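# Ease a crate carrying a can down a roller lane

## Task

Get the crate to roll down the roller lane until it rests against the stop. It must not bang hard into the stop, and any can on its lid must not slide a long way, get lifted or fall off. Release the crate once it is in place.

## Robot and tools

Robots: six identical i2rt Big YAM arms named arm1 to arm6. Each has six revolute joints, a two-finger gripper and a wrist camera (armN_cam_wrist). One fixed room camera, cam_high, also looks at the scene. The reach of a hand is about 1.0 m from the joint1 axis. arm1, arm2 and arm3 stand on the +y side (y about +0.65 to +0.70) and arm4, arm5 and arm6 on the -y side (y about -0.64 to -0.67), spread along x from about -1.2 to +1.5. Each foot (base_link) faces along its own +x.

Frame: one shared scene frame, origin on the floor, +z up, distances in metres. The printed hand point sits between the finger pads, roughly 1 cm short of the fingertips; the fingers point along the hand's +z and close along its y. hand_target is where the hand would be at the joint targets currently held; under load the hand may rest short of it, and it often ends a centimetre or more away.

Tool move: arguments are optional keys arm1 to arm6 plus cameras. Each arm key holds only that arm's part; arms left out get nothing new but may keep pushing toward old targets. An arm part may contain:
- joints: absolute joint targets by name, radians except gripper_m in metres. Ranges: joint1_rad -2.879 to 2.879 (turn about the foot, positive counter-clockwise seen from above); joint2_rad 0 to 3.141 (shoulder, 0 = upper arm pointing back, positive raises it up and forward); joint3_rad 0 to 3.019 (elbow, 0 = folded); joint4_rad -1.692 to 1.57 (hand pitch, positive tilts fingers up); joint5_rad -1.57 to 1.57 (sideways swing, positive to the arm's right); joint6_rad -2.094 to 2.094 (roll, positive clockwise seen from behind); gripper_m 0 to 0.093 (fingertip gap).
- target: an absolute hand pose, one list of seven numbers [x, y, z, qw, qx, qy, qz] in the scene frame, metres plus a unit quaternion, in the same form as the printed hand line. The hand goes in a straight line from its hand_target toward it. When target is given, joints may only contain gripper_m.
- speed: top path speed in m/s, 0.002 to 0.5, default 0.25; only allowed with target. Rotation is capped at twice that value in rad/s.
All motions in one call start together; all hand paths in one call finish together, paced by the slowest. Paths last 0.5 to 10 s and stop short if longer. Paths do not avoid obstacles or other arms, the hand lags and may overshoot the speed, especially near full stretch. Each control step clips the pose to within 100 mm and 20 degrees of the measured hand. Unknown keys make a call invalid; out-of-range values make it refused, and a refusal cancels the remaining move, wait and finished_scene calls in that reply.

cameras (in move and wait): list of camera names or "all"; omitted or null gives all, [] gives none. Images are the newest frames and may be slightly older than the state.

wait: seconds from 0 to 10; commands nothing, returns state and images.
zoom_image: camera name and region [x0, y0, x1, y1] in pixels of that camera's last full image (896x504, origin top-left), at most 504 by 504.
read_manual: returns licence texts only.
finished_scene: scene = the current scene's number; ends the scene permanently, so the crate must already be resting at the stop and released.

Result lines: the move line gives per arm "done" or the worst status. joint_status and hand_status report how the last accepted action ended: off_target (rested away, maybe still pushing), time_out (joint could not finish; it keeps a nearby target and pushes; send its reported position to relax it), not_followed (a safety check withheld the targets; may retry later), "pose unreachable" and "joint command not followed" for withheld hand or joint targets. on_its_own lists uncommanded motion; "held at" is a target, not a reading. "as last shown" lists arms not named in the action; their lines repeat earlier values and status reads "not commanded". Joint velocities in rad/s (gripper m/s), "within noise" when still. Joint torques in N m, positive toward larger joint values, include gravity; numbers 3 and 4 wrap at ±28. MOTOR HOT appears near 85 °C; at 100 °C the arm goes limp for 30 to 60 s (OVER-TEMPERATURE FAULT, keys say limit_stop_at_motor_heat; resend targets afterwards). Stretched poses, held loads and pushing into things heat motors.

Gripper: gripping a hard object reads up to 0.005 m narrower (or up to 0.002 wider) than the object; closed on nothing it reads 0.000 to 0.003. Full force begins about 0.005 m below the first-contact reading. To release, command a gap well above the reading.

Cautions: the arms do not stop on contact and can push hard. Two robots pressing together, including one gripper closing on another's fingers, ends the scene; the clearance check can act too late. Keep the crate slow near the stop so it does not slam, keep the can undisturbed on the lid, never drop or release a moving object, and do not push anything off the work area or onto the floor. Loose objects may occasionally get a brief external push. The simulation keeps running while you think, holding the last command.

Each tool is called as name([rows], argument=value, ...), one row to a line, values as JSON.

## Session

move()

Scene clock: 0.00 s.
Joint torques (N m): no reading
Heat: arm1: hottest joint2_rad 27 °C; arm2: hottest joint1_rad 33 °C; arm3: hottest joint3_rad 32 °C; arm4: hottest joint2_rad 33 °C; arm5: hottest joint3_rad 32 °C; arm6: hottest joint2_rad 32 °C.
Joint velocities: within noise
arm1.joint_positions: joint1_rad=+0.695 joint2_rad=+0.647 joint3_rad=+1.378 joint4_rad=-1.397 joint5_rad=-0.127 joint6_rad=+0.100 gripper_m=+0.09396
arm1.joint_status: not commanded
arm1.hand: x=-1.0056 y=+0.5281 z=+1.4616 quat_wxyz=(-0.431, -0.356, -0.824, +0.091) (m; scene frame)
arm1.hand_target: x=-1.0069 y=+0.5294 z=+1.4746 quat_wxyz=(-0.443, -0.352, -0.819, +0.096) (m; scene frame)
arm1.hand_status: not commanded
arm2.joint_positions: joint1_rad=-0.177 joint2_rad=+0.588 joint3_rad=+1.410 joint4_rad=-1.254 joint5_rad=+0.120 joint6_rad=+0.229 gripper_m=+0.09396
arm2.joint_status: not commanded
arm2.hand: x=-0.1845 y=+0.4522 z=+1.3163 quat_wxyz=(-0.321, -0.751, -0.370, +0.442) (m; scene frame)
arm2.hand_target: x=-0.1832 y=+0.4556 z=+1.3259 quat_wxyz=(-0.327, -0.746, -0.366, +0.449) (m; scene frame)
arm2.hand_status: not commanded
arm3.joint_positions: joint1_rad=-0.361 joint2_rad=+0.580 joint3_rad=+1.402 joint4_rad=-1.152 joint5_rad=-0.009 joint6_rad=+0.141 gripper_m=+0.09396
arm3.joint_status: not commanded
arm3.hand: x=+0.8218 y=+0.4784 z=+1.5712 quat_wxyz=(-0.381, -0.685, -0.432, +0.446) (m; scene frame)
arm3.hand_target: x=+0.8232 y=+0.4826 z=+1.5822 quat_wxyz=(-0.387, -0.679, -0.428, +0.453) (m; scene frame)
arm3.hand_status: not commanded
arm4.joint_positions: joint1_rad=+0.072 joint2_rad=+0.566 joint3_rad=+1.325 joint4_rad=-1.372 joint5_rad=-0.133 joint6_rad=-0.072 gripper_m=+0.09396
arm4.joint_status: not commanded
arm4.hand: x=+1.4143 y=-0.4410 z=+1.2944 quat_wxyz=(-0.242, +0.751, -0.474, -0.390) (m; scene frame)
arm4.hand_target: x=+1.4147 y=-0.4431 z=+1.3071 quat_wxyz=(-0.251, +0.746, -0.469, -0.400) (m; scene frame)
arm4.hand_status: not commanded
arm5.joint_positions: joint1_rad=-0.644 joint2_rad=+0.508 joint3_rad=+1.333 joint4_rad=-1.145 joint5_rad=-0.060 joint6_rad=+0.153 gripper_m=+0.09396
arm5.joint_status: not commanded
arm5.hand: x=+0.6318 y=-0.4817 z=+1.5103 quat_wxyz=(-0.495, +0.295, -0.760, -0.302) (m; scene frame)
arm5.hand_target: x=+0.6292 y=-0.4847 z=+1.5204 quat_wxyz=(-0.503, +0.293, -0.753, -0.306) (m; scene frame)
arm5.hand_status: not commanded
arm6.joint_positions: joint1_rad=+0.589 joint2_rad=+0.503 joint3_rad=+1.424 joint4_rad=-1.482 joint5_rad=+0.061 joint6_rad=+0.175 gripper_m=+0.09396
arm6.joint_status: not commanded
arm6.hand: x=-0.7842 y=-0.5425 z=+1.2784 quat_wxyz=(-0.199, +0.744, -0.460, -0.442) (m; scene frame)
arm6.hand_target: x=-0.7822 y=-0.5451 z=+1.2862 quat_wxyz=(-0.202, +0.740, -0.457, -0.451) (m; scene frame)
arm6.hand_status: not commanded
pictures: arm1_cam_wrist, arm2_cam_wrist, arm3_cam_wrist, arm4_cam_wrist, arm5_cam_wrist, arm6_cam_wrist, cam_high
camera_calibration:
arm1_cam_wrist: T_world_to_cam=[[-0.659737, -0.730689, -0.175616, -0.016641], [-0.680735, 0.680064, -0.272236, -0.640339], [0.31835, -0.0600563, -0.946069, 1.86061], [0, 0, 0, 1]] pos_world=[-1.0392, 0.535053, 1.58302]
arm2_cam_wrist: T_world_to_cam=[[-0.847775, 0.513152, -0.133986, -0.21421], [0.505926, 0.706698, -0.494588, 0.430163], [-0.159111, -0.487086, -0.858738, 1.44667], [0, 0, 0, 1]] pos_world=[-0.169051, 0.510581, 1.42636]
arm3_cam_wrist: T_world_to_cam=[[-0.917188, 0.373104, -0.139858, 0.792522], [0.383179, 0.729645, -0.566385, 0.229177], [-0.109274, -0.573072, -0.812187, 1.76496], [0, 0, 0, 1]] pos_world=[0.831939, 0.548535, 1.67412]
arm4_cam_wrist: T_world_to_cam=[[0.904734, 0.425977, 0.00013082, -1.09384], [0.402495, -0.854759, -0.327696, -0.516368], [-0.139479, 0.29653, -0.944783, 1.67963], [0, 0, 0, 1]] pos_world=[1.43174, -0.473483, 1.41782]
arm5_cam_wrist: T_world_to_cam=[[0.75063, -0.643102, -0.151575, -0.556077], [-0.605416, -0.577575, -0.547611, 0.932004], [0.264624, 0.502819, -0.82289, 1.43869], [0, 0, 0, 1]] pos_world=[0.600947, -0.542712, 1.60997]
arm6_cam_wrist: T_world_to_cam=[[0.857645, 0.503408, -0.104999, 1.07918], [0.438004, -0.82209, -0.363758, 0.364219], [-0.269438, 0.265985, -0.925557, 1.24094], [0, 0, 0, 1]] pos_world=[-0.750724, -0.573919, 1.39437]

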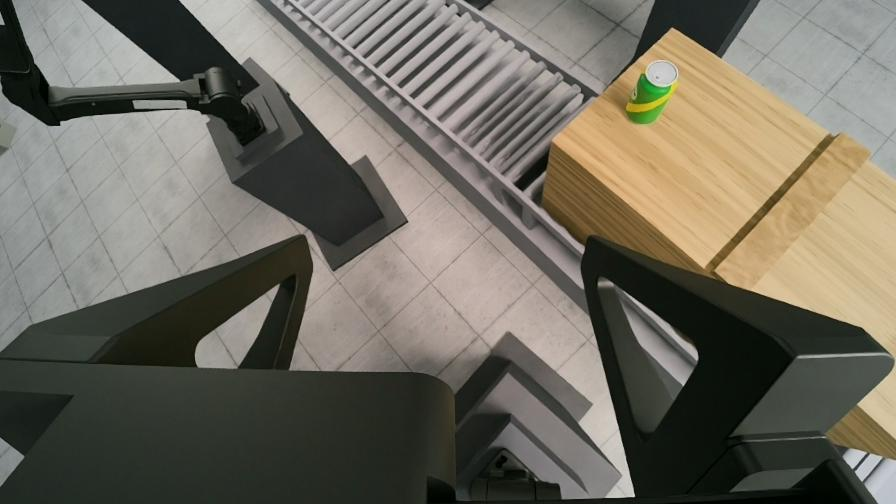

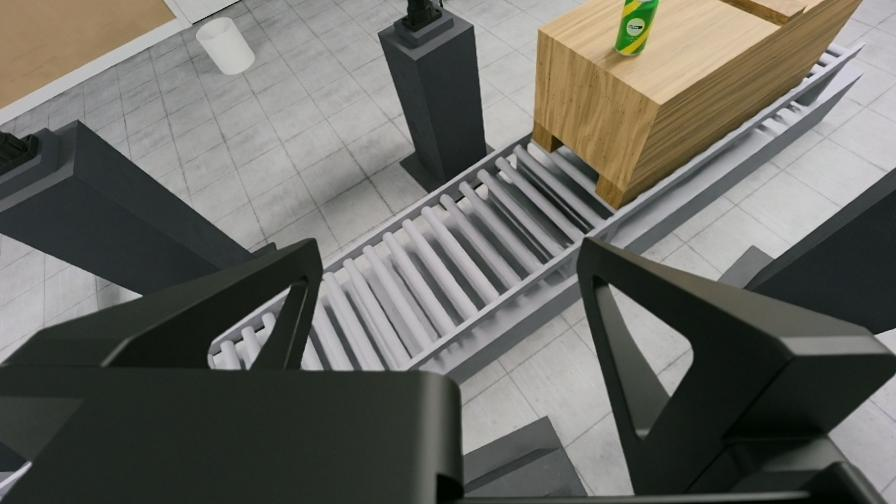

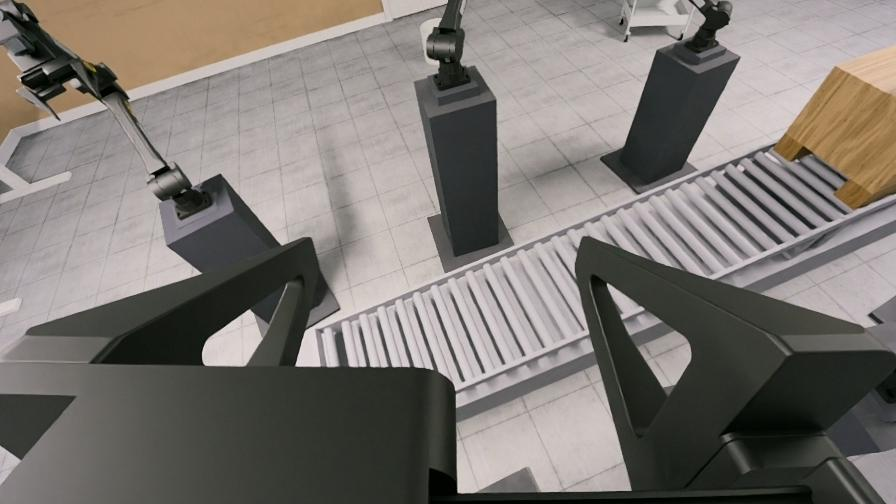

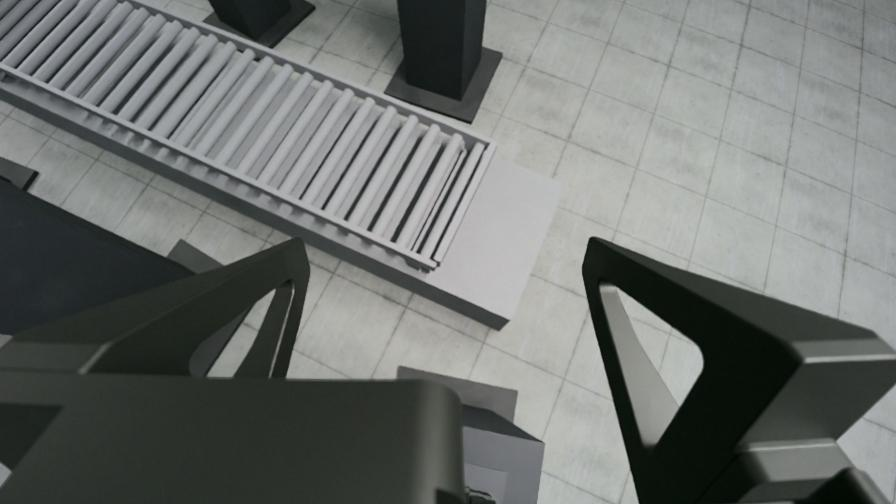

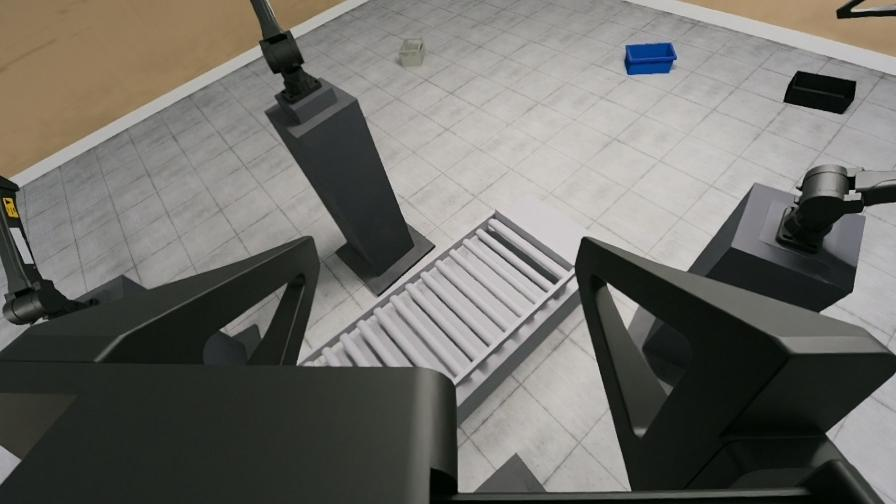

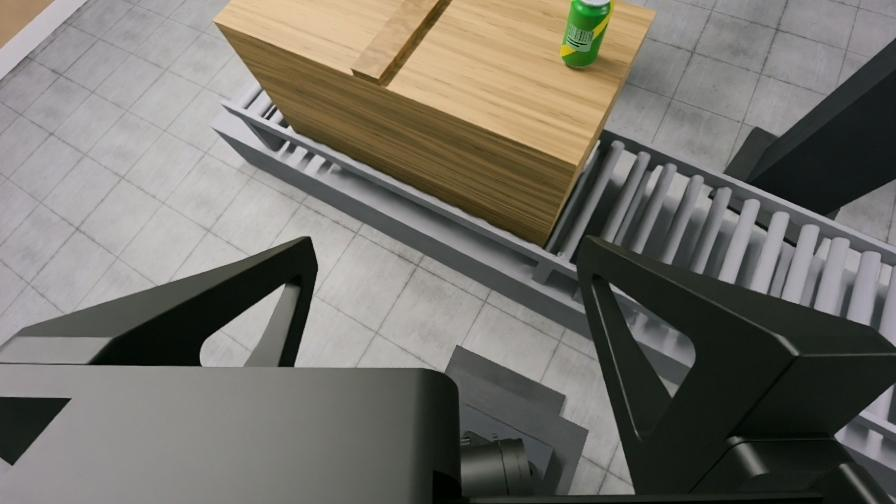

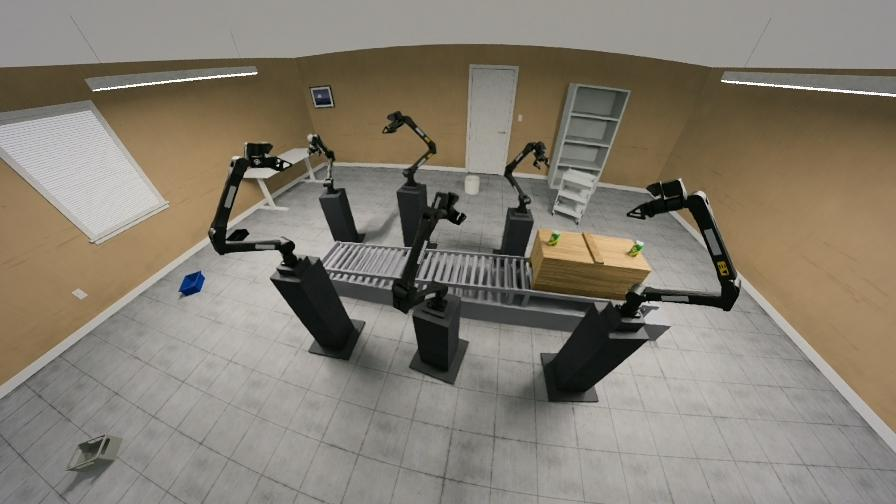

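move(arm6={"target":[-1.205,-0.142,0.945,-0.2,0.678,-0.678,-0.2],"speed":0.3}, arm2={"target":[-0.375,0.12,1.10,0.0923,0.701,0.701,-0.0923],"speed":0.3}, arm5={"target":[0.28,-0.145,1.10,-0.0923,0.701,-0.701,-0.0923],"speed":0.3}, cameras=["arm6_cam_wrist","cam_high"])

Scene clock: 21.57 s.
Joint torques (N m): arm1=[0.21 3.6 9.84 1.46 -0.05 0] | arm2=[0.21 -15.74 12.21 0.43 -0.02 -0.11] | arm3=[-0.44 2.84 10.61 1.87 0.06 -0.07] | arm4=[-0.67 0.73 8.94 2.71 -0.05 -0.07] | arm5=[0.09 -14.8 15.16 0.76 -0.01 -0.1] | arm6=[-0.26 -24.29 14.3 0.81 0.38 0.03]
Heat: arm1: hottest joint3_rad 28 °C; arm2: hottest joint1_rad 33 °C; arm3: hottest joint3_rad 36 °C; arm4: hottest joint2_rad 33 °C; arm5: hottest joint3_rad 34 °C; arm6: hottest joint2_rad 32 °C.
move: arm2 off_target; arm5 off_target; arm6 off_target
Joint velocities: within noise
arm1, arm3, arm4: as last shown
arm2.joint_positions: joint1_rad=-0.365 joint2_rad=+1.829 joint3_rad=+2.104 joint4_rad=-1.653 joint5_rad=-0.138 joint6_rad=-0.503 gripper_m=+0.09396
arm2.joint_status: not commanded
arm2.hand: x=-0.3770 y=+0.1300 z=+1.0903 quat_wxyz=(-0.092, -0.710, -0.693, +0.082) (m; scene frame)
arm2.hand_target: x=-0.3746 y=+0.1205 z=+1.0998 quat_wxyz=(-0.093, -0.701, -0.701, +0.093) (m; scene frame)
arm2.hand_status: off_target (0.014 m and 1.8 deg from the pose sent, 0.440 m and 62.1 deg at the start)
arm5.joint_positions: joint1_rad=+0.499 joint2_rad=+1.643 joint3_rad=+1.345 joint4_rad=-1.060 joint5_rad=+0.128 joint6_rad=+0.425 gripper_m=+0.09396
arm5.joint_status: not commanded
arm5.hand: x=+0.2912 y=-0.1601 z=+1.0866 quat_wxyz=(-0.089, +0.697, -0.707, -0.078) (m; scene frame)
arm5.hand_target: x=+0.2804 y=-0.1459 z=+1.1000 quat_wxyz=(-0.092, +0.701, -0.701, -0.093) (m; scene frame)
arm5.hand_status: off_target (0.023 m and 1.9 deg from the pose sent, 0.637 m and 71.3 deg at the start)
arm6.joint_positions: joint1_rad=+0.790 joint2_rad=+2.049 joint3_rad=+2.019 joint4_rad=-1.154 joint5_rad=+0.418 joint6_rad=+0.763 gripper_m=+0.09396
arm6.joint_status: not commanded
arm6.hand: x=-1.2008 y=-0.1539 z=+0.9420 quat_wxyz=(-0.200, +0.688, -0.670, -0.194) (m; scene frame)
arm6.hand_target: x=-1.2046 y=-0.1425 z=+0.9451 quat_wxyz=(-0.200, +0.678, -0.678, -0.201) (m; scene frame)
arm6.hand_status: off_target (0.013 m and 1.6 deg from the pose sent, 0.670 m and 38.3 deg at the start)
pictures: arm6_cam_wrist, cam_high
camera_calibration:
arm6_cam_wrist: T_world_to_cam=[[0.999429, 0.0292325, 0.0169657, 1.18796], [0.0280014, -0.99724, 0.068756, -0.182806], [0.0189288, -0.0682416, -0.997489, 1.07646], [0, 0, 0, 1]] pos_world=[-1.20254, -0.143569, 1.06618]

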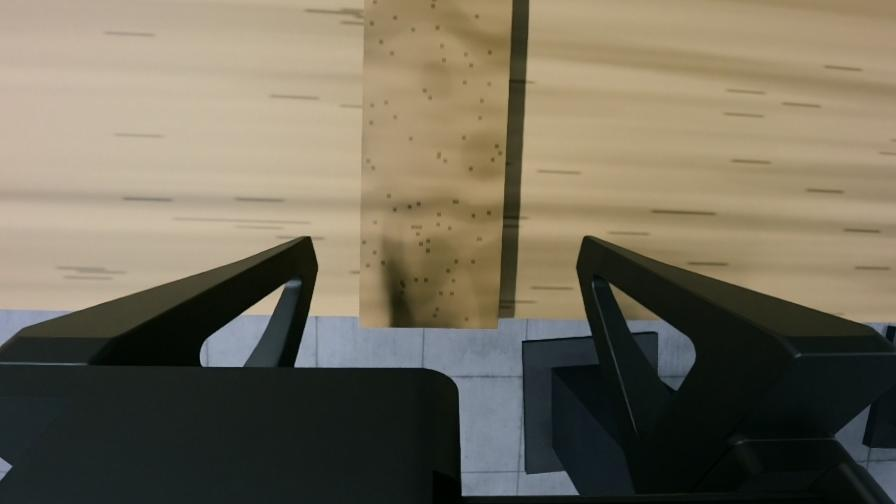

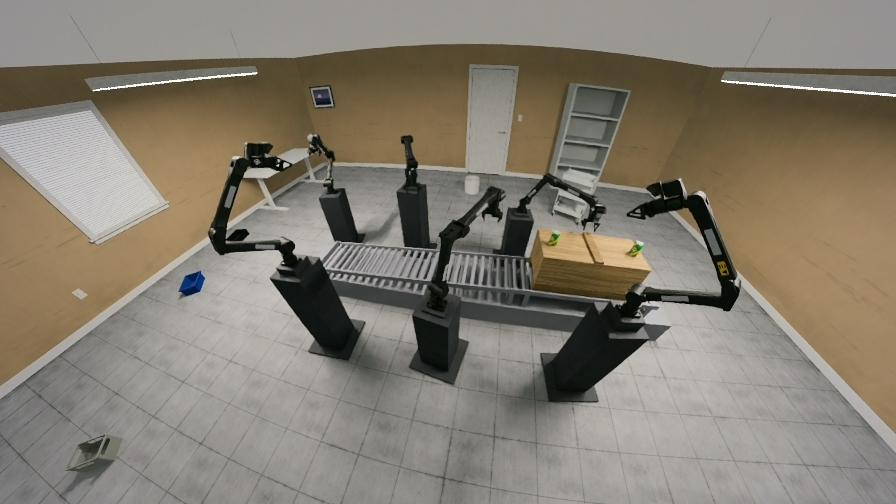

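move(arm6={"target":[-1.213,-0.128,0.876,-0.2,0.678,-0.678,-0.2],"speed":0.12}, cameras=["arm6_cam_wrist"])

Scene clock: 32.27 s.
Joint torques (N m): arm1=[0.21 3.55 9.83 1.42 -0.03 -0.01] | arm2=[0.32 -15.74 12.22 0.35 -0.03 -0.11] | arm3=[-0.44 2.96 10.62 1.85 0.05 -0.08] | arm4=[-0.56 0.79 8.95 2.66 -0.07 -0.07] | arm5=[0.15 -14.74 15.16 0.81 -0.02 -0.09] | arm6=[-0.26 -25.41 10.24 1.8 0.26 -0.03]
Heat: arm1: hottest joint3_rad 29 °C; arm2: hottest joint1_rad 33 °C; arm3: hottest joint3_rad 37 °C; arm4: hottest joint2_rad 33 °C; arm5: hottest joint3_rad 38 °C; arm6: hottest joint2_rad 34 °C.
move: arm6 off_target
Joint velocities: within noise
arm1, arm2, arm3, arm4, arm5: as last shown
arm2.hand: x=-0.3770 y=+0.1301 z=+1.0902 quat_wxyz=(-0.092, -0.710, -0.694, +0.082) (m; scene frame)
arm2.hand_target: x=-0.3747 y=+0.1205 z=+1.0998 quat_wxyz=(-0.092, -0.701, -0.701, +0.093) (m; scene frame)
arm5.joint_positions: joint1_rad=+0.499 joint2_rad=+1.643 joint3_rad=+1.345 joint4_rad=-1.061 joint5_rad=+0.128 joint6_rad=+0.425 gripper_m=+0.09396
arm5.hand: x=+0.2913 y=-0.1602 z=+1.0866 quat_wxyz=(-0.089, +0.697, -0.707, -0.078) (m; scene frame)
arm6.joint_positions: joint1_rad=+0.783 joint2_rad=+2.120 joint3_rad=+1.995 joint4_rad=-1.038 joint5_rad=+0.418 joint6_rad=+0.764 gripper_m=+0.09396
arm6.joint_status: not commanded
arm6.hand: x=-1.2141 y=-0.1352 z=+0.8912 quat_wxyz=(-0.200, +0.682, -0.673, -0.204) (m; scene frame)
arm6.hand_target: x=-1.2125 y=-0.1283 z=+0.8760 quat_wxyz=(-0.200, +0.678, -0.678, -0.200) (m; scene frame)
arm6.hand_status: off_target (0.017 m and 0.9 deg from the pose sent, 0.072 m and 1.6 deg at the start)
pictures: arm6_cam_wrist
camera_calibration:
arm6_cam_wrist: T_world_to_cam=[[0.999773, 0.0212926, 0.0000163236, 1.21604], [0.0212606, -0.998312, 0.0540391, -0.15555], [0.00116693, -0.0540265, -0.998539, 1.00862], [0, 0, 0, 1]] pos_world=[-1.21364, -0.126688, 1.01554]

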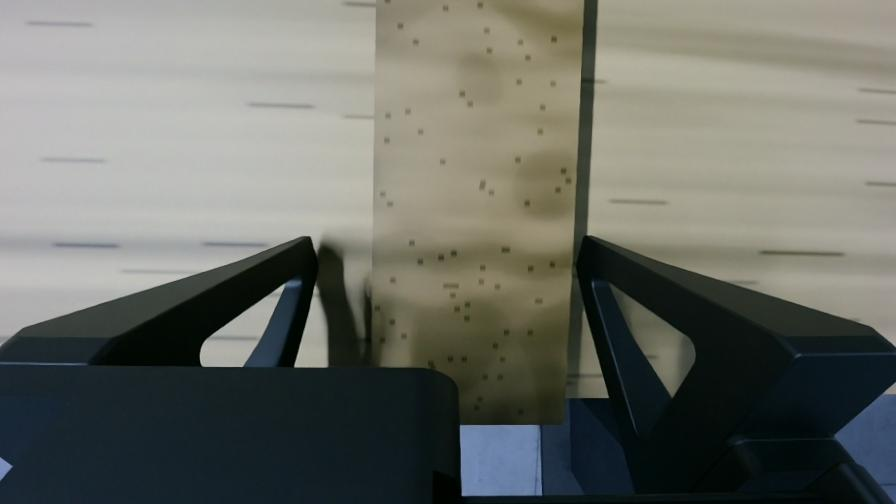

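move(arm6={"target":[-1.199,-0.128,0.862,-0.2,0.678,-0.678,-0.2],"speed":0.1}, cameras=["arm6_cam_wrist"])

Scene clock: 37.07 s.
Joint torques (N m): arm1=[0.44 3.49 9.85 1.44 -0.02 0] | arm2=[0.44 -16.09 12.01 0.39 -0.04 -0.12] | arm3=[-0.62 2.78 10.55 1.89 0.06 -0.08] | arm4=[-0.5 0.73 8.9 2.71 -0.06 -0.07] | arm5=[0.09 -14.8 15.16 0.81 -0.01 -0.09] | arm6=[-1.14 -25.64 8.06 1.29 0.29 -0.17]
Heat: arm1: hottest joint3_rad 30 °C; arm2: hottest joint3_rad 34 °C; arm3: hottest joint3_rad 38 °C; arm4: hottest joint2_rad 33 °C; arm5: hottest joint3_rad 39 °C; arm6: hottest joint2_rad 35 °C.
move: arm6 off_target
Joint velocities: within noise
arm1, arm2, arm3, arm4, arm5: as last shown
arm6.joint_positions: joint1_rad=+0.781 joint2_rad=+2.099 joint3_rad=+1.942 joint4_rad=-0.964 joint5_rad=+0.412 joint6_rad=+0.764 gripper_m=+0.09396
arm6.joint_status: not commanded
arm6.hand: x=-1.2144 y=-0.1340 z=+0.8877 quat_wxyz=(-0.196, +0.676, -0.674, -0.224) (m; scene frame)
arm6.hand_target: x=-1.1989 y=-0.1286 z=+0.8625 quat_wxyz=(-0.200, +0.678, -0.678, -0.200) (m; scene frame)
arm6.hand_status: off_target (0.031 m and 2.8 deg from the pose sent, 0.034 m and 0.9 deg at the start)
pictures: arm6_cam_wrist
camera_calibration:
arm6_cam_wrist: T_world_to_cam=[[0.999151, 0.0222942, -0.0346318, 1.24639], [0.0233693, -0.999248, 0.0309559, -0.131276], [-0.0339156, -0.0317389, -0.998921, 0.965982], [0, 0, 0, 1]] pos_world=[-1.20951, -0.128305, 1.01217]

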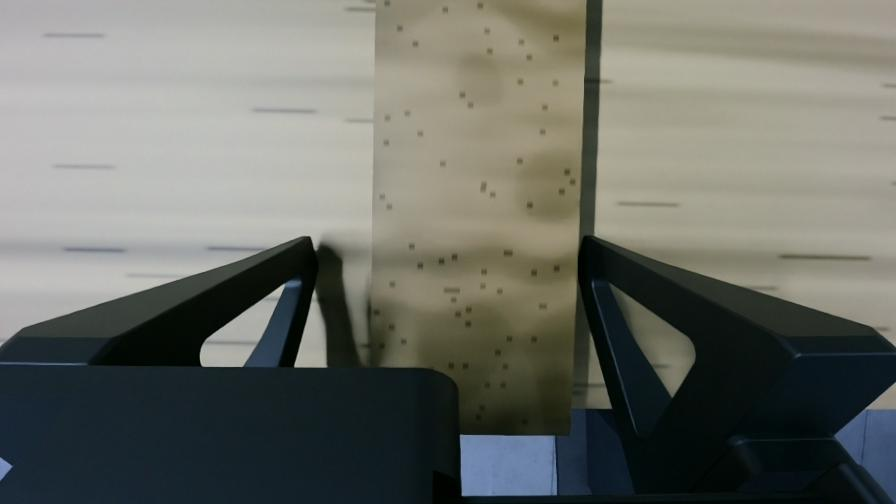

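move(arm6={"target":[-1.198,-0.13,0.893,-0.2,0.678,-0.678,-0.2],"speed":0.1}, cameras=["arm6_cam_wrist"])

Scene clock: 42.73 s.
Joint torques (N m): arm1=[0.38 3.6 9.87 1.44 -0.04 0] | arm2=[0.15 -16.38 12.14 0.38 -0.07 -0.07] | arm3=[-0.56 2.9 10.59 1.91 0.05 -0.09] | arm4=[-0.67 0.79 8.94 2.7 -0.06 -0.07] | arm5=[0.09 -14.8 15.16 0.81 -0.01 -0.09] | arm6=[-0.44 -26.58 11.9 0.5 0.34 -0.16]
Heat: arm1: hottest joint3_rad 30 °C; arm2: hottest joint3_rad 34 °C; arm3: hottest joint3_rad 38 °C; arm4: hottest joint2_rad 33 °C; arm5: hottest joint3_rad 40 °C; arm6: hottest joint2_rad 35 °C.
move: arm6 done
Joint velocities: within noise
arm1, arm2, arm3, arm4, arm5: as last shown
arm6.joint_positions: joint1_rad=+0.773 joint2_rad=+2.090 joint3_rad=+1.942 joint4_rad=-1.014 joint5_rad=+0.412 joint6_rad=+0.764 gripper_m=+0.09396
arm6.joint_status: not commanded
arm6.hand: x=-1.2023 y=-0.1371 z=+0.8891 quat_wxyz=(-0.198, +0.679, -0.676, -0.204) (m; scene frame)
arm6.hand_target: x=-1.1979 y=-0.1302 z=+0.8930 quat_wxyz=(-0.200, +0.678, -0.678, -0.200) (m; scene frame)
arm6.hand_status: done (0.009 m and 0.5 deg from the pose sent, 0.018 m and 2.8 deg at the start)
pictures: arm6_cam_wrist
camera_calibration:
arm6_cam_wrist: T_world_to_cam=[[0.999891, 0.0140641, -0.00452546, 1.2074], [0.0143047, -0.998188, 0.0584464, -0.169809], [-0.00369526, -0.0585048, -0.99828, 0.999771], [0, 0, 0, 1]] pos_world=[-1.20115, -0.127991, 1.01344]

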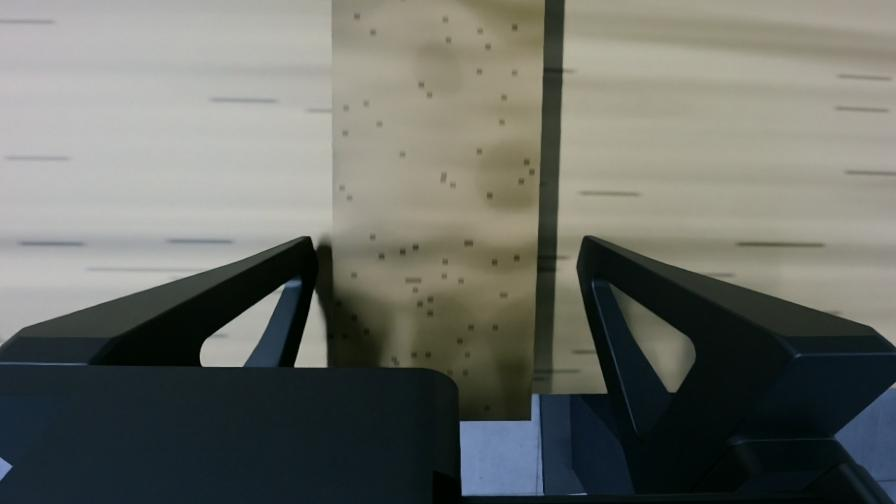

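move(arm6={"target":[-1.203,-0.13,0.868,-0.2,0.678,-0.678,-0.2],"speed":0.1}, cameras=[])

move(arm6={"target":[-1.205,-0.13,0.88,-0.2,0.678,-0.678,-0.2],"joints":{"gripper_m":0.05},"speed":0.1}, cameras=["arm6_cam_wrist"])

Scene clock: 49.50 s.
Joint torques (N m): arm1=[0.38 3.08 9.94 1.46 -0.01 0] | arm2=[0.44 -15.68 12.15 0.25 -0.06 -0.11] | arm3=[-0.62 2.73 10.58 1.91 0.05 -0.06] | arm4=[-0.5 0.85 8.96 2.67 -0.05 -0.06] | arm5=[0.09 -14.8 15.16 0.81 -0.01 -0.09] | arm6=[-0.03 -24.53 9.55 1.85 0.38 -0.11]
Heat: arm1: hottest joint3_rad 30 °C; arm2: hottest joint3_rad 35 °C; arm3: hottest joint3_rad 39 °C; arm4: hottest joint3_rad 34 °C; arm5: hottest joint3_rad 42 °C; arm6: hottest joint2_rad 37 °C.
move: arm6 off_target
Joint velocities: within noise
arm1, arm2, arm3, arm4, arm5: as last shown
arm6.joint_positions: joint1_rad=+0.773 joint2_rad=+2.090 joint3_rad=+1.942 joint4_rad=-0.998 joint5_rad=+0.413 joint6_rad=+0.764 gripper_m=+0.09396
arm6.joint_status: not commanded
arm6.hand: x=-1.2046 y=-0.1348 z=+0.8907 quat_wxyz=(-0.198, +0.677, -0.677, -0.211) (m; scene frame)
arm6.hand_target: x=-1.2025 y=-0.1306 z=+0.8682 quat_wxyz=(-0.200, +0.678, -0.678, -0.200) (m; scene frame)
arm6.hand_status: off_target (0.023 m and 1.3 deg from the pose sent, 0.022 m and 0.5 deg at the start)
pictures: none
No camera images: "cameras" was empty.

Scene clock: 50.47 s.
Joint torques (N m): arm1=[0.5 3.25 9.84 1.44 -0.03 0.01] | arm2=[0.32 -15.85 12.14 0.29 -0.05 -0.1] | arm3=[-0.62 2.84 10.56 1.92 0.05 -0.08] | arm4=[-0.62 0.79 8.99 2.7 -0.05 -0.06] | arm5=[0.09 -14.8 15.16 0.81 -0.02 -0.09] | arm6=[0.09 -24.7 12.1 0.42 0.51 -0.12]
Heat: arm1: hottest joint3_rad 31 °C; arm2: hottest joint3_rad 35 °C; arm3: hottest joint3_rad 39 °C; arm4: hottest joint3_rad 34 °C; arm5: hottest joint3_rad 42 °C; arm6: hottest joint2_rad 37 °C.
move: arm6 off_target
Joint velocities: within noise
arm1, arm2, arm3, arm4, arm5: as last shown
arm2.hand_target: x=-0.3746 y=+0.1205 z=+1.0998 quat_wxyz=(-0.092, -0.701, -0.701, +0.093) (m; scene frame)
arm6.joint_positions: joint1_rad=+0.773 joint2_rad=+2.091 joint3_rad=+1.942 joint4_rad=-0.994 joint5_rad=+0.410 joint6_rad=+0.766 gripper_m=+0.06285
arm6.joint_status: gripper_m off_target (ended at +0.06288, target +0.05000)
arm6.hand: x=-1.2058 y=-0.1347 z=+0.8903 quat_wxyz=(-0.196, +0.677, -0.677, -0.213) (m; scene frame)
arm6.hand_target: x=-1.2047 y=-0.1301 z=+0.8799 quat_wxyz=(-0.200, +0.678, -0.678, -0.200) (m; scene frame)
arm6.hand_status: off_target (0.011 m and 1.5 deg from the pose sent, 0.012 m and 1.3 deg at the start)
pictures: arm6_cam_wrist
camera_calibration:
arm6_cam_wrist: T_world_to_cam=[[0.999695, 0.0137961, -0.0204654, 1.22479], [0.0147462, -0.998785, 0.0470235, -0.156927], [-0.0197918, -0.047311, -0.998684, 0.983557], [0, 0, 0, 1]] pos_world=[-1.20263, -0.1271, 1.01471]

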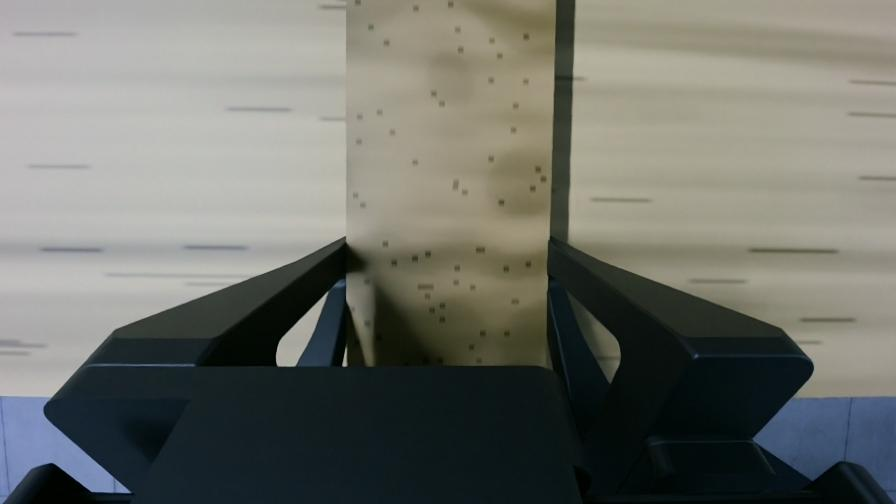

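move(arm6={"target":[-0.405,-0.138,0.876,-0.0923,0.701,-0.701,-0.0923],"speed":0.14}, cameras=["arm6_cam_wrist","arm2_cam_wrist"])

Scene clock: 63.23 s.
Joint torques (N m): arm1=[0.38 3.49 9.87 1.4 -0.03 0.01] | arm2=[0.44 -16.03 12.23 0.32 -0.03 -0.1] | arm3=[-0.5 2.9 10.56 1.89 0.06 -0.07] | arm4=[-0.62 0.85 9.01 2.67 -0.05 -0.07] | arm5=[0.09 -14.8 15.16 0.81 -0.01 -0.09] | arm6=[3.72 -24.41 9.59 -1.37 0.79 0.06]
Heat: arm1: hottest joint3_rad 31 °C; arm2: hottest joint3_rad 37 °C; arm3: hottest joint3_rad 40 °C; arm4: hottest joint3_rad 34 °C; arm5: hottest joint3_rad 44 °C; arm6: hottest joint2_rad 38 °C.
move: arm6 off_target
Joint velocities: within noise
arm1, arm2, arm3, arm4, arm5: as last shown
arm2.joint_positions: joint1_rad=-0.365 joint2_rad=+1.829 joint3_rad=+2.104 joint4_rad=-1.653 joint5_rad=-0.138 joint6_rad=-0.504 gripper_m=+0.09396
arm6.joint_positions: joint1_rad=-0.645 joint2_rad=+1.852 joint3_rad=+1.566 joint4_rad=-1.023 joint5_rad=-0.155 joint6_rad=-0.529 gripper_m=+0.06287
arm6.joint_status: not commanded
arm6.hand: x=-0.3806 y=-0.1354 z=+0.8676 quat_wxyz=(-0.111, +0.694, -0.704, -0.105) (m; scene frame)
arm6.hand_target: x=-0.4041 y=-0.1381 z=+0.8758 quat_wxyz=(-0.093, +0.701, -0.701, -0.092) (m; scene frame)
arm6.hand_status: off_target (0.026 m and 2.7 deg from the pose sent, 0.801 m and 18.7 deg at the start)
pictures: arm2_cam_wrist, arm6_cam_wrist
camera_calibration:
arm2_cam_wrist: T_world_to_cam=[[-0.999929, -0.00282789, -0.0115446, -0.36619], [-0.00694496, 0.92724, 0.374403, -0.526152], [0.00964584, 0.374457, -0.927194, 1.09118], [0, 0, 0, 1]] pos_world=[-0.380344, 0.0782356, 1.2045]
arm6_cam_wrist: T_world_to_cam=[[0.99996, -0.0072274, 0.00531219, 0.374365], [-0.00855299, -0.946708, 0.32198, -0.409026], [0.00270202, -0.322012, -0.946732, 0.903384], [0, 0, 0, 1]] pos_world=[-0.38029, -0.0936221, 0.984972]

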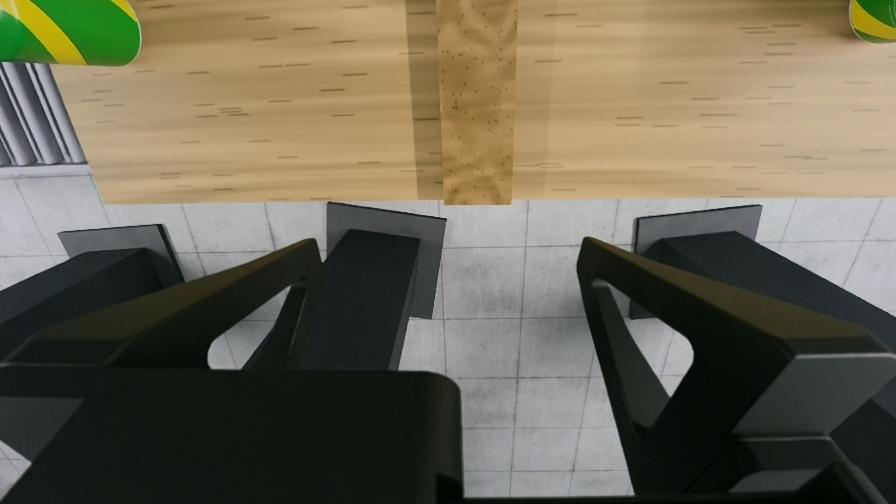

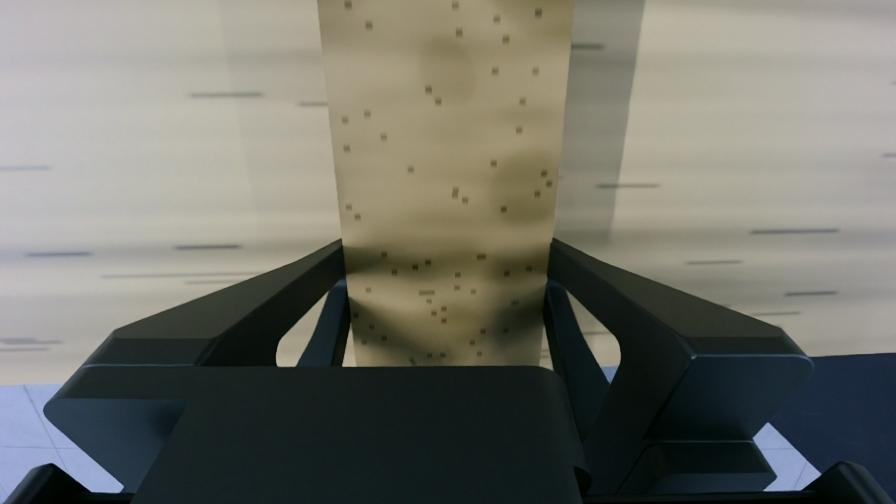

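move(arm2={"target":[-0.407,0.12,0.905,0.0923,0.701,0.701,-0.0923],"speed":0.2}, cameras=["arm2_cam_wrist"])

Scene clock: 71.83 s.
Joint torques (N m): arm1=[0.44 3.49 9.85 1.37 -0.03 -0.01] | arm2=[-1.26 -15.97 8.58 1.05 -0.31 -0.12] | arm3=[-0.44 2.84 10.56 1.85 0.07 -0.08] | arm4=[-0.62 0.97 8.94 2.69 -0.05 -0.07] | arm5=[0.15 -14.8 15.15 0.8 -0.01 -0.09] | arm6=[3.72 -24.41 9.59 -1.37 0.8 0.07]
Heat: arm1: hottest joint3_rad 32 °C; arm2: hottest joint3_rad 37 °C; arm3: hottest joint3_rad 40 °C; arm4: hottest joint3_rad 35 °C; arm5: hottest joint3_rad 45 °C; arm6: hottest joint2_rad 39 °C.
move: arm2 off_target
Joint velocities: within noise
arm1.joint_positions: joint1_rad=+0.695 joint2_rad=+0.647 joint3_rad=+1.378 joint4_rad=-1.397 joint5_rad=-0.127 joint6_rad=+0.100 gripper_m=+0.09396
arm1.joint_status: not commanded
arm1.hand: x=-1.0056 y=+0.5281 z=+1.4616 quat_wxyz=(-0.431, -0.356, -0.824, +0.091) (m; scene frame)
arm1.hand_target: x=-1.0069 y=+0.5294 z=+1.4746 quat_wxyz=(-0.443, -0.352, -0.819, +0.096) (m; scene frame)
arm1.hand_status: not commanded
arm2.joint_positions: joint1_rad=-0.388 joint2_rad=+1.845 joint3_rad=+1.657 joint4_rad=-1.172 joint5_rad=-0.139 joint6_rad=-0.549 gripper_m=+0.09396
arm2.joint_status: not commanded
arm2.hand: x=-0.3997 y=+0.1201 z=+0.9137 quat_wxyz=(-0.092, -0.701, -0.701, +0.094) (m; scene frame)
arm2.hand_target: x=-0.4068 y=+0.1201 z=+0.9051 quat_wxyz=(-0.092, -0.701, -0.701, +0.092) (m; scene frame)
arm2.hand_status: off_target (0.011 m and 0.2 deg from the pose sent, 0.188 m and 1.8 deg at the start)
arm3.joint_positions: joint1_rad=-0.361 joint2_rad=+0.580 joint3_rad=+1.402 joint4_rad=-1.152 joint5_rad=-0.009 joint6_rad=+0.141 gripper_m=+0.09396
arm3.joint_status: not commanded
arm3.hand: x=+0.8218 y=+0.4784 z=+1.5712 quat_wxyz=(-0.381, -0.685, -0.432, +0.446) (m; scene frame)
arm3.hand_target: x=+0.8232 y=+0.4826 z=+1.5822 quat_wxyz=(-0.387, -0.679, -0.428, +0.453) (m; scene frame)
arm3.hand_status: not commanded
arm4.joint_positions: joint1_rad=+0.072 joint2_rad=+0.566 joint3_rad=+1.325 joint4_rad=-1.372 joint5_rad=-0.133 joint6_rad=-0.072 gripper_m=+0.09396
arm4.joint_status: not commanded
arm4.hand: x=+1.4143 y=-0.4410 z=+1.2944 quat_wxyz=(-0.242, +0.751, -0.474, -0.390) (m; scene frame)
arm4.hand_target: x=+1.4147 y=-0.4431 z=+1.3071 quat_wxyz=(-0.251, +0.746, -0.469, -0.400) (m; scene frame)
arm4.hand_status: not commanded
arm5, arm6: as last shown
pictures: arm2_cam_wrist
camera_calibration:
arm2_cam_wrist: T_world_to_cam=[[-0.999672, -0.0242328, 0.00825207, -0.406446], [-0.0196544, 0.933089, 0.359108, -0.442774], [-0.0164021, 0.358828, -0.93326, 0.928434], [0, 0, 0, 1]] pos_world=[-0.399787, 0.0701503, 1.02883]

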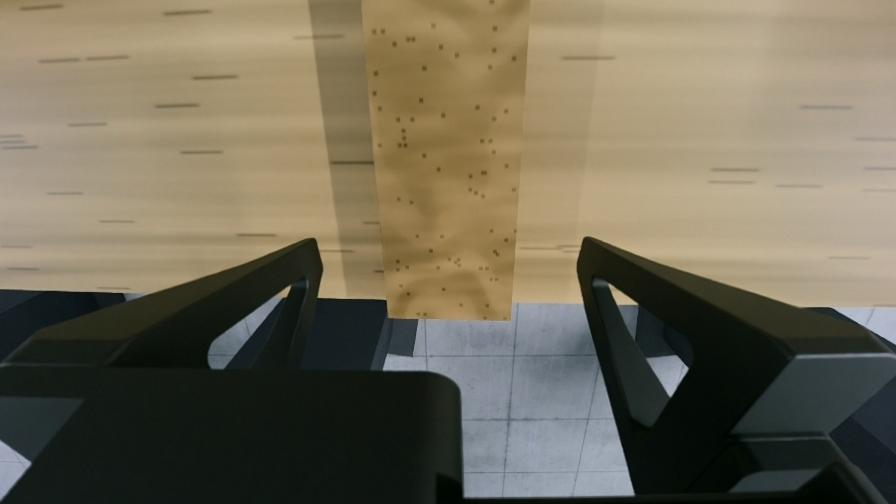

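move(arm2={"target":[-0.403,0.118,0.849,0.0923,0.701,0.701,-0.0923],"speed":0.1}, cameras=["arm2_cam_wrist"])

move(arm2={"target":[-0.403,0.12,0.86,0.0923,0.701,0.701,-0.0923],"joints":{"gripper_m":0.05},"speed":0.06}, cameras=["arm2_cam_wrist"])

Scene clock: 80.47 s.
Joint torques (N m): arm1=[0.32 3.43 9.89 1.43 -0.03 -0.01] | arm2=[-0.85 -16.15 8.24 1.14 -0.28 -0.04] | arm3=[-0.5 2.73 10.56 1.91 0.06 -0.07] | arm4=[-0.62 0.85 8.94 2.65 -0.06 -0.07] | arm5=[0.09 -14.74 15.16 0.83 -0.01 -0.09] | arm6=[3.72 -24.41 9.59 -1.37 0.79 0.07]
Heat: arm1: hottest joint3_rad 32 °C; arm2: hottest joint3_rad 38 °C; arm3: hottest joint3_rad 41 °C; arm4: hottest joint3_rad 35 °C; arm5: hottest joint3_rad 46 °C; arm6: hottest joint2_rad 40 °C.
move: arm2 off_target
Joint velocities: within noise
arm1, arm3, arm4, arm6: as last shown
arm2.joint_positions: joint1_rad=-0.388 joint2_rad=+1.878 joint3_rad=+1.560 joint4_rad=-1.036 joint5_rad=-0.139 joint6_rad=-0.549 gripper_m=+0.09396
arm2.joint_status: not commanded
arm2.hand: x=-0.4005 y=+0.1192 z=+0.8601 quat_wxyz=(-0.092, -0.700, -0.701, +0.096) (m; scene frame)
arm2.hand_target: x=-0.4028 y=+0.1181 z=+0.8490 quat_wxyz=(-0.092, -0.701, -0.701, +0.092) (m; scene frame)
arm2.hand_status: off_target (0.011 m and 0.5 deg from the pose sent, 0.065 m and 0.2 deg at the start)
arm5.joint_positions: joint1_rad=+0.499 joint2_rad=+1.643 joint3_rad=+1.345 joint4_rad=-1.061 joint5_rad=+0.128 joint6_rad=+0.425 gripper_m=+0.09396
arm5.joint_status: not commanded
arm5.hand: x=+0.2913 y=-0.1602 z=+1.0866 quat_wxyz=(-0.089, +0.697, -0.707, -0.078) (m; scene frame)
arm5.hand_target: x=+0.2804 y=-0.1459 z=+1.1000 quat_wxyz=(-0.092, +0.701, -0.701, -0.093) (m; scene frame)
arm5.hand_status: not commanded
pictures: arm2_cam_wrist
camera_calibration:
arm2_cam_wrist: T_world_to_cam=[[-0.99963, -0.0246257, 0.011516, -0.409449], [-0.0189426, 0.934798, 0.354675, -0.41875], [-0.0194992, 0.354326, -0.934919, 0.879435], [0, 0, 0, 1]] pos_world=[-0.400082, 0.069757, 0.975436]

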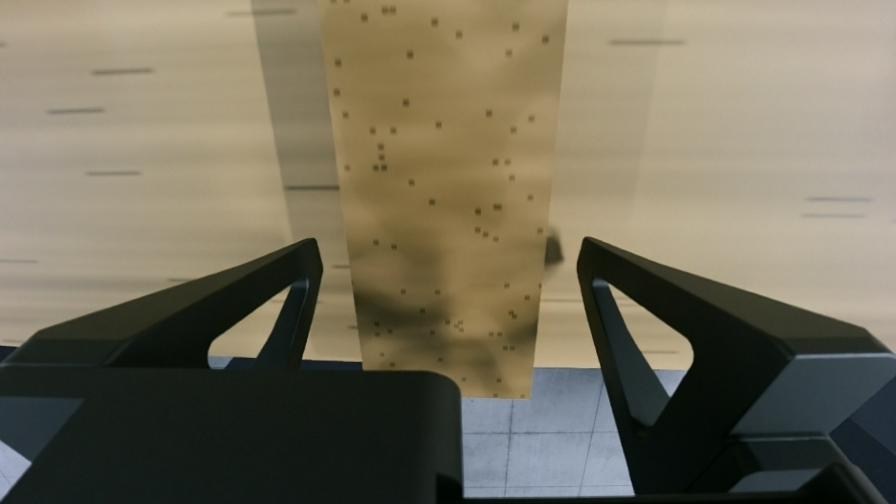

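Scene clock: 81.43 s.
Joint torques (N m): arm1=[0.44 3.55 9.88 1.48 -0.02 -0.01] | arm2=[-1.03 -17.08 9.29 0.25 -0.16 -0.02] | arm3=[-0.5 2.73 10.59 1.89 0.06 -0.06] | arm4=[-0.56 0.79 8.94 2.66 -0.05 -0.07] | arm5=[0.09 -14.8 15.16 0.8 -0.01 -0.09] | arm6=[3.72 -24.41 9.59 -1.36 0.78 0.06]
Heat: arm1: hottest joint3_rad 32 °C; arm2: hottest joint3_rad 38 °C; arm3: hottest joint3_rad 41 °C; arm4: hottest joint3_rad 35 °C; arm5: hottest joint3_rad 46 °C; arm6: hottest joint2_rad 40 °C.
move: arm2 off_target
Joint velocities: within noise
arm1, arm3, arm4, arm5, arm6: as last shown
arm2.joint_positions: joint1_rad=-0.388 joint2_rad=+1.878 joint3_rad=+1.560 joint4_rad=-1.038 joint5_rad=-0.142 joint6_rad=-0.549 gripper_m=+0.06347
arm2.joint_status: gripper_m off_target (ended at +0.06350, target +0.05000)
arm2.hand: x=-0.3998 y=+0.1195 z=+0.8599 quat_wxyz=(-0.093, -0.700, -0.702, +0.095) (m; scene frame)
arm2.hand_target: x=-0.4029 y=+0.1200 z=+0.8599 quat_wxyz=(-0.092, -0.701, -0.701, +0.092) (m; scene frame)
arm2.hand_status: done (0.003 m and 0.4 deg from the pose sent, 0.003 m and 0.5 deg at the start)
arm6.joint_positions: joint1_rad=-0.645 joint2_rad=+1.852 joint3_rad=+1.566 joint4_rad=-1.024 joint5_rad=-0.155 joint6_rad=-0.529 gripper_m=+0.06287
arm6.hand: x=-0.3806 y=-0.1355 z=+0.8675 quat_wxyz=(-0.111, +0.694, -0.704, -0.105) (m; scene frame)
pictures: arm2_cam_wrist
camera_calibration:
arm2_cam_wrist: T_world_to_cam=[[-0.99965, -0.0251682, 0.0080985, -0.405783], [-0.020654, 0.934608, 0.355079, -0.419924], [-0.0165056, 0.354788, -0.934801, 0.880231], [0, 0, 0, 1]] pos_world=[-0.399786, 0.0699561, 0.975234]

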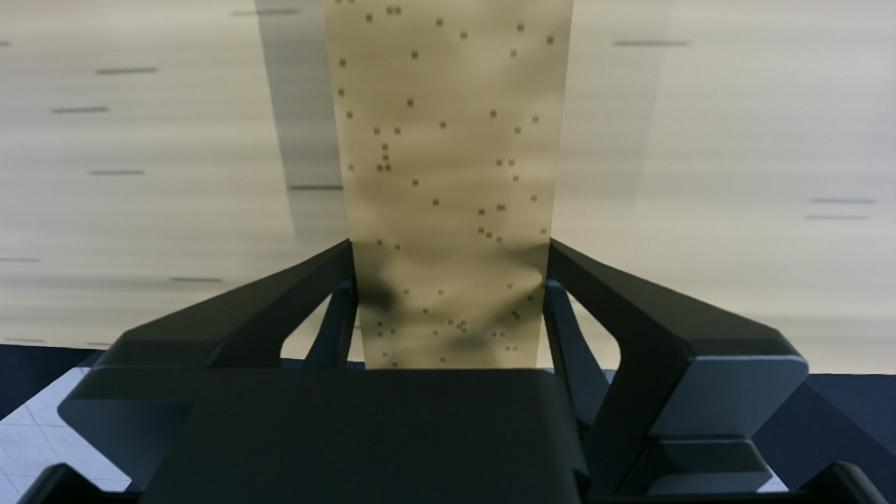

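move(arm6={"joints":{"gripper_m":0.093}}, cameras=[])

move(arm6={"target":[-0.39,-0.17,1.08,-0.0923,0.701,-0.701,-0.0923],"speed":0.25}, cameras=[])

move(arm2={"target":[0.25,0.12,0.85,0.0923,0.701,0.701,-0.0923],"speed":0.14}, cameras=["arm2_cam_wrist","arm5_cam_wrist","cam_high"])

Scene clock: 90.00 s.
Joint torques (N m): arm1=[0.79 3.6 9.91 1.47 0.01 0.02] | arm2=[-1.26 -16.85 9.25 0.65 -0.26 -0.07] | arm3=[-0.32 2.9 10.55 1.88 0.09 -0.08] | arm4=[-0.62 0.85 8.87 2.67 -0.05 -0.07] | arm5=[0.15 -14.8 15.16 0.81 -0.01 -0.09] | arm6=[2.55 -23.3 9.57 0.08 -0.64 0.04]
Heat: arm1: hottest joint3_rad 32 °C; arm2: hottest joint3_rad 38 °C; arm3: hottest joint3_rad 41 °C; arm4: hottest joint3_rad 36 °C; arm5: hottest joint3_rad 47 °C; arm6: hottest joint2_rad 40 °C.
move: arm6 done
Joint velocities: within noise
arm1, arm2, arm3, arm4, arm5: as last shown
arm2.joint_positions: joint1_rad=-0.382 joint2_rad=+1.878 joint3_rad=+1.560 joint4_rad=-1.049 joint5_rad=-0.140 joint6_rad=-0.545 gripper_m=+0.06347
arm2.hand: x=-0.3953 y=+0.1200 z=+0.8595 quat_wxyz=(-0.092, -0.700, -0.702, +0.089) (m; scene frame)
arm6.joint_positions: joint1_rad=-0.631 joint2_rad=+1.842 joint3_rad=+1.566 joint4_rad=-1.060 joint5_rad=-0.121 joint6_rad=-0.526 gripper_m=+0.09293
arm6.joint_status: all done
arm6.hand: x=-0.3878 y=-0.1413 z=+0.8702 quat_wxyz=(-0.101, +0.698, -0.704, -0.087) (m; scene frame)
arm6.hand_target: x=-0.4040 y=-0.1381 z=+0.8758 quat_wxyz=(-0.093, +0.701, -0.701, -0.092) (m; scene frame)
arm6.hand_status: not commanded
pictures: none
No camera images: "cameras" was empty.

Scene clock: 91.93 s.
Joint torques (N m): arm1=[0.73 3.43 9.88 1.42 -0.01 0.01] | arm2=[-1.9 -16.79 9.31 1.07 -0.39 -0.15] | arm3=[-0.56 2.96 10.54 1.89 0.05 -0.07] | arm4=[-0.62 0.79 8.94 2.63 -0.05 -0.07] | arm5=[0.09 -14.74 15.16 0.81 -0.01 -0.09] | arm6=[-0.03 -18.96 13.79 0.5 -0.28 -0.26]
Heat: arm1: hottest joint3_rad 32 °C; arm2: hottest joint3_rad 37 °C; arm3: hottest joint3_rad 41 °C; arm4: hottest joint3_rad 36 °C; arm5: hottest joint3_rad 47 °C; arm6: hottest joint2_rad 40 °C.
move: arm6 off_target
Joint velocities: within noise
arm1, arm3, arm4, arm5: as last shown
arm2.joint_positions: joint1_rad=-0.372 joint2_rad=+1.877 joint3_rad=+1.560 joint4_rad=-1.061 joint5_rad=-0.136 joint6_rad=-0.537 gripper_m=+0.06347
arm2.joint_status: not commanded
arm2.hand: x=-0.3892 y=+0.1198 z=+0.8594 quat_wxyz=(-0.089, -0.701, -0.703, +0.084) (m; scene frame)
arm2.hand_target: x=-0.4030 y=+0.1201 z=+0.8601 quat_wxyz=(-0.092, -0.701, -0.701, +0.092) (m; scene frame)
arm2.hand_status: not commanded
arm6.joint_positions: joint1_rad=-0.653 joint2_rad=+1.753 joint3_rad=+1.980 joint4_rad=-1.598 joint5_rad=-0.141 joint6_rad=-0.549 gripper_m=+0.09298
arm6.joint_status: not commanded
arm6.hand: x=-0.3986 y=-0.1765 z=+1.0724 quat_wxyz=(-0.084, +0.699, -0.705, -0.091) (m; scene frame)
arm6.hand_target: x=-0.3903 y=-0.1705 z=+1.0798 quat_wxyz=(-0.093, +0.701, -0.701, -0.092) (m; scene frame)
arm6.hand_status: off_target (0.013 m and 1.1 deg from the pose sent, 0.212 m and 1.3 deg at the start)
pictures: none
No camera images: "cameras" was empty.

Scene clock: 97.73 s.
Joint torques (N m): arm1=[0.5 3.49 9.88 1.46 -0.03 0] | arm2=[-2.61 -22.12 9.02 -2.32 0.67 -0.25] | arm3=[-0.38 2.78 10.58 1.88 0.05 -0.07] | arm4=[-0.73 0.85 8.96 2.71 -0.06 -0.07] | arm5=[0.09 -14.74 15.16 0.81 -0.01 -0.09] | arm6=[-0.03 -19.02 13.81 0.5 -0.28 -0.25]
Heat: arm1: hottest joint3_rad 33 °C; arm2: hottest joint3_rad 38 °C; arm3: hottest joint3_rad 41 °C; arm4: hottest joint3_rad 36 °C; arm5: hottest joint3_rad 48 °C; arm6: hottest joint2_rad 40 °C.
move: arm2 off_target
Joint velocities: within noise
arm1, arm3, arm4, arm5, arm6: as last shown
arm2.joint_positions: joint1_rad=+0.811 joint2_rad=+1.963 joint3_rad=+1.608 joint4_rad=-0.969 joint5_rad=+0.118 joint6_rad=+0.618 gripper_m=+0.06348
arm2.joint_status: not commanded
arm2.hand: x=+0.2763 y=+0.1196 z=+0.8248 quat_wxyz=(-0.112, -0.699, -0.702, +0.084) (m; scene frame)
arm2.hand_target: x=+0.2511 y=+0.1200 z=+0.8489 quat_wxyz=(-0.093, -0.701, -0.701, +0.092) (m; scene frame)
arm2.hand_status: off_target (0.036 m and 2.4 deg from the pose sent, 0.639 m and 1.1 deg at the start)
pictures: arm2_cam_wrist, arm5_cam_wrist, cam_high
camera_calibration:
arm2_cam_wrist: T_world_to_cam=[[-0.998917, -0.0331561, -0.0326373, 0.304734], [-0.042365, 0.938175, 0.34356, -0.378563], [0.0192284, 0.344571, -0.938563, 0.852927], [0, 0, 0, 1]] pos_world=[0.271966, 0.0713685, 0.940531]
arm5_cam_wrist: T_world_to_cam=[[0.9998, -0.000551236, 0.0200014, -0.314031], [-0.00845369, -0.917659, 0.397279, -0.575563], [0.0181355, -0.397368, -0.91748, 1.04891], [0, 0, 0, 1]] pos_world=[0.29008, -0.111542, 1.19729]

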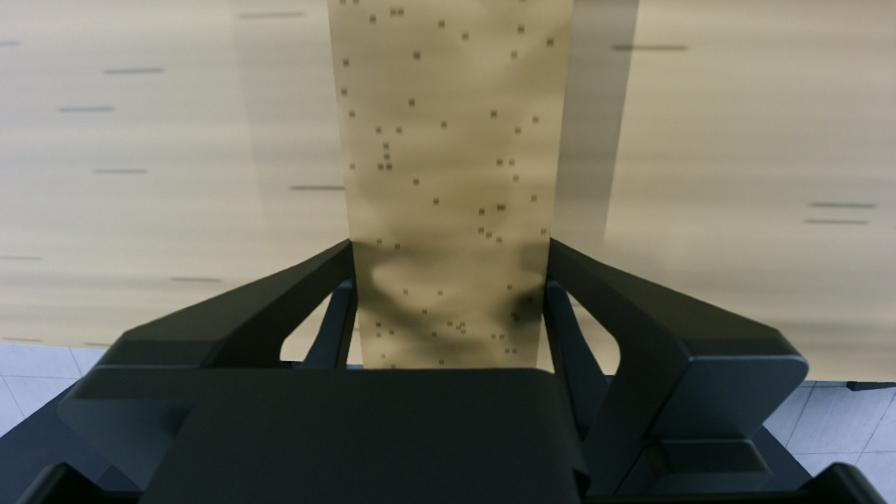

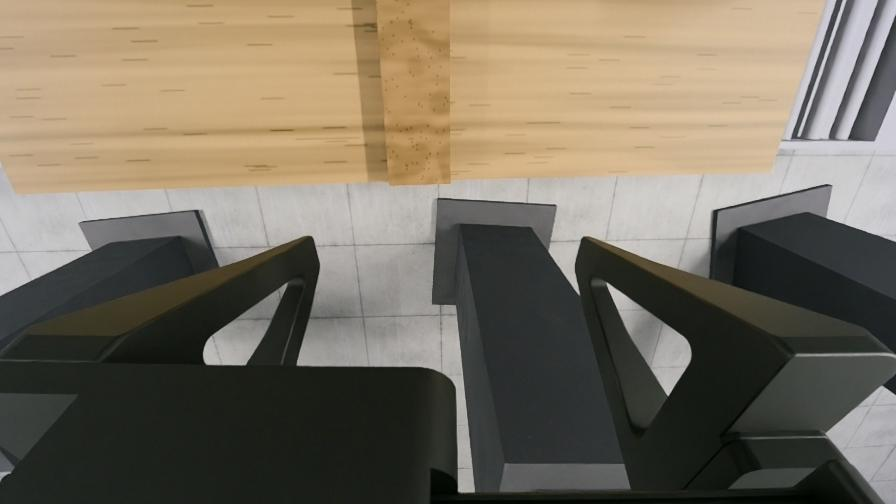

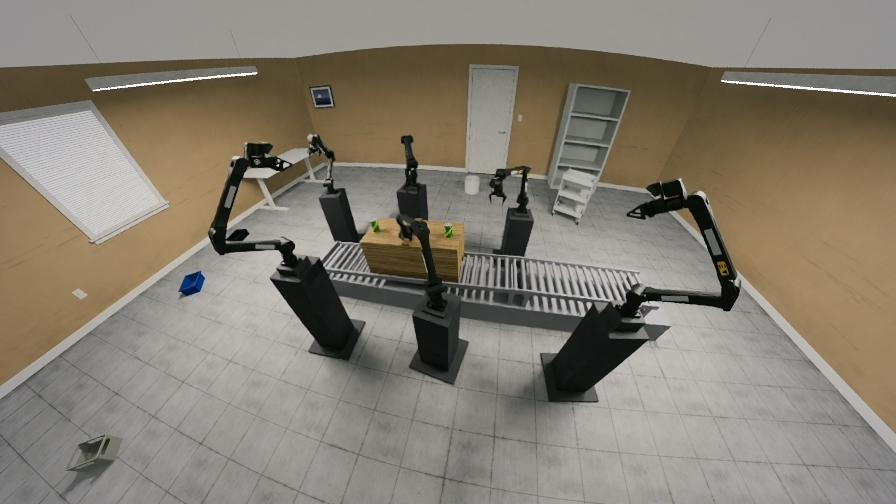

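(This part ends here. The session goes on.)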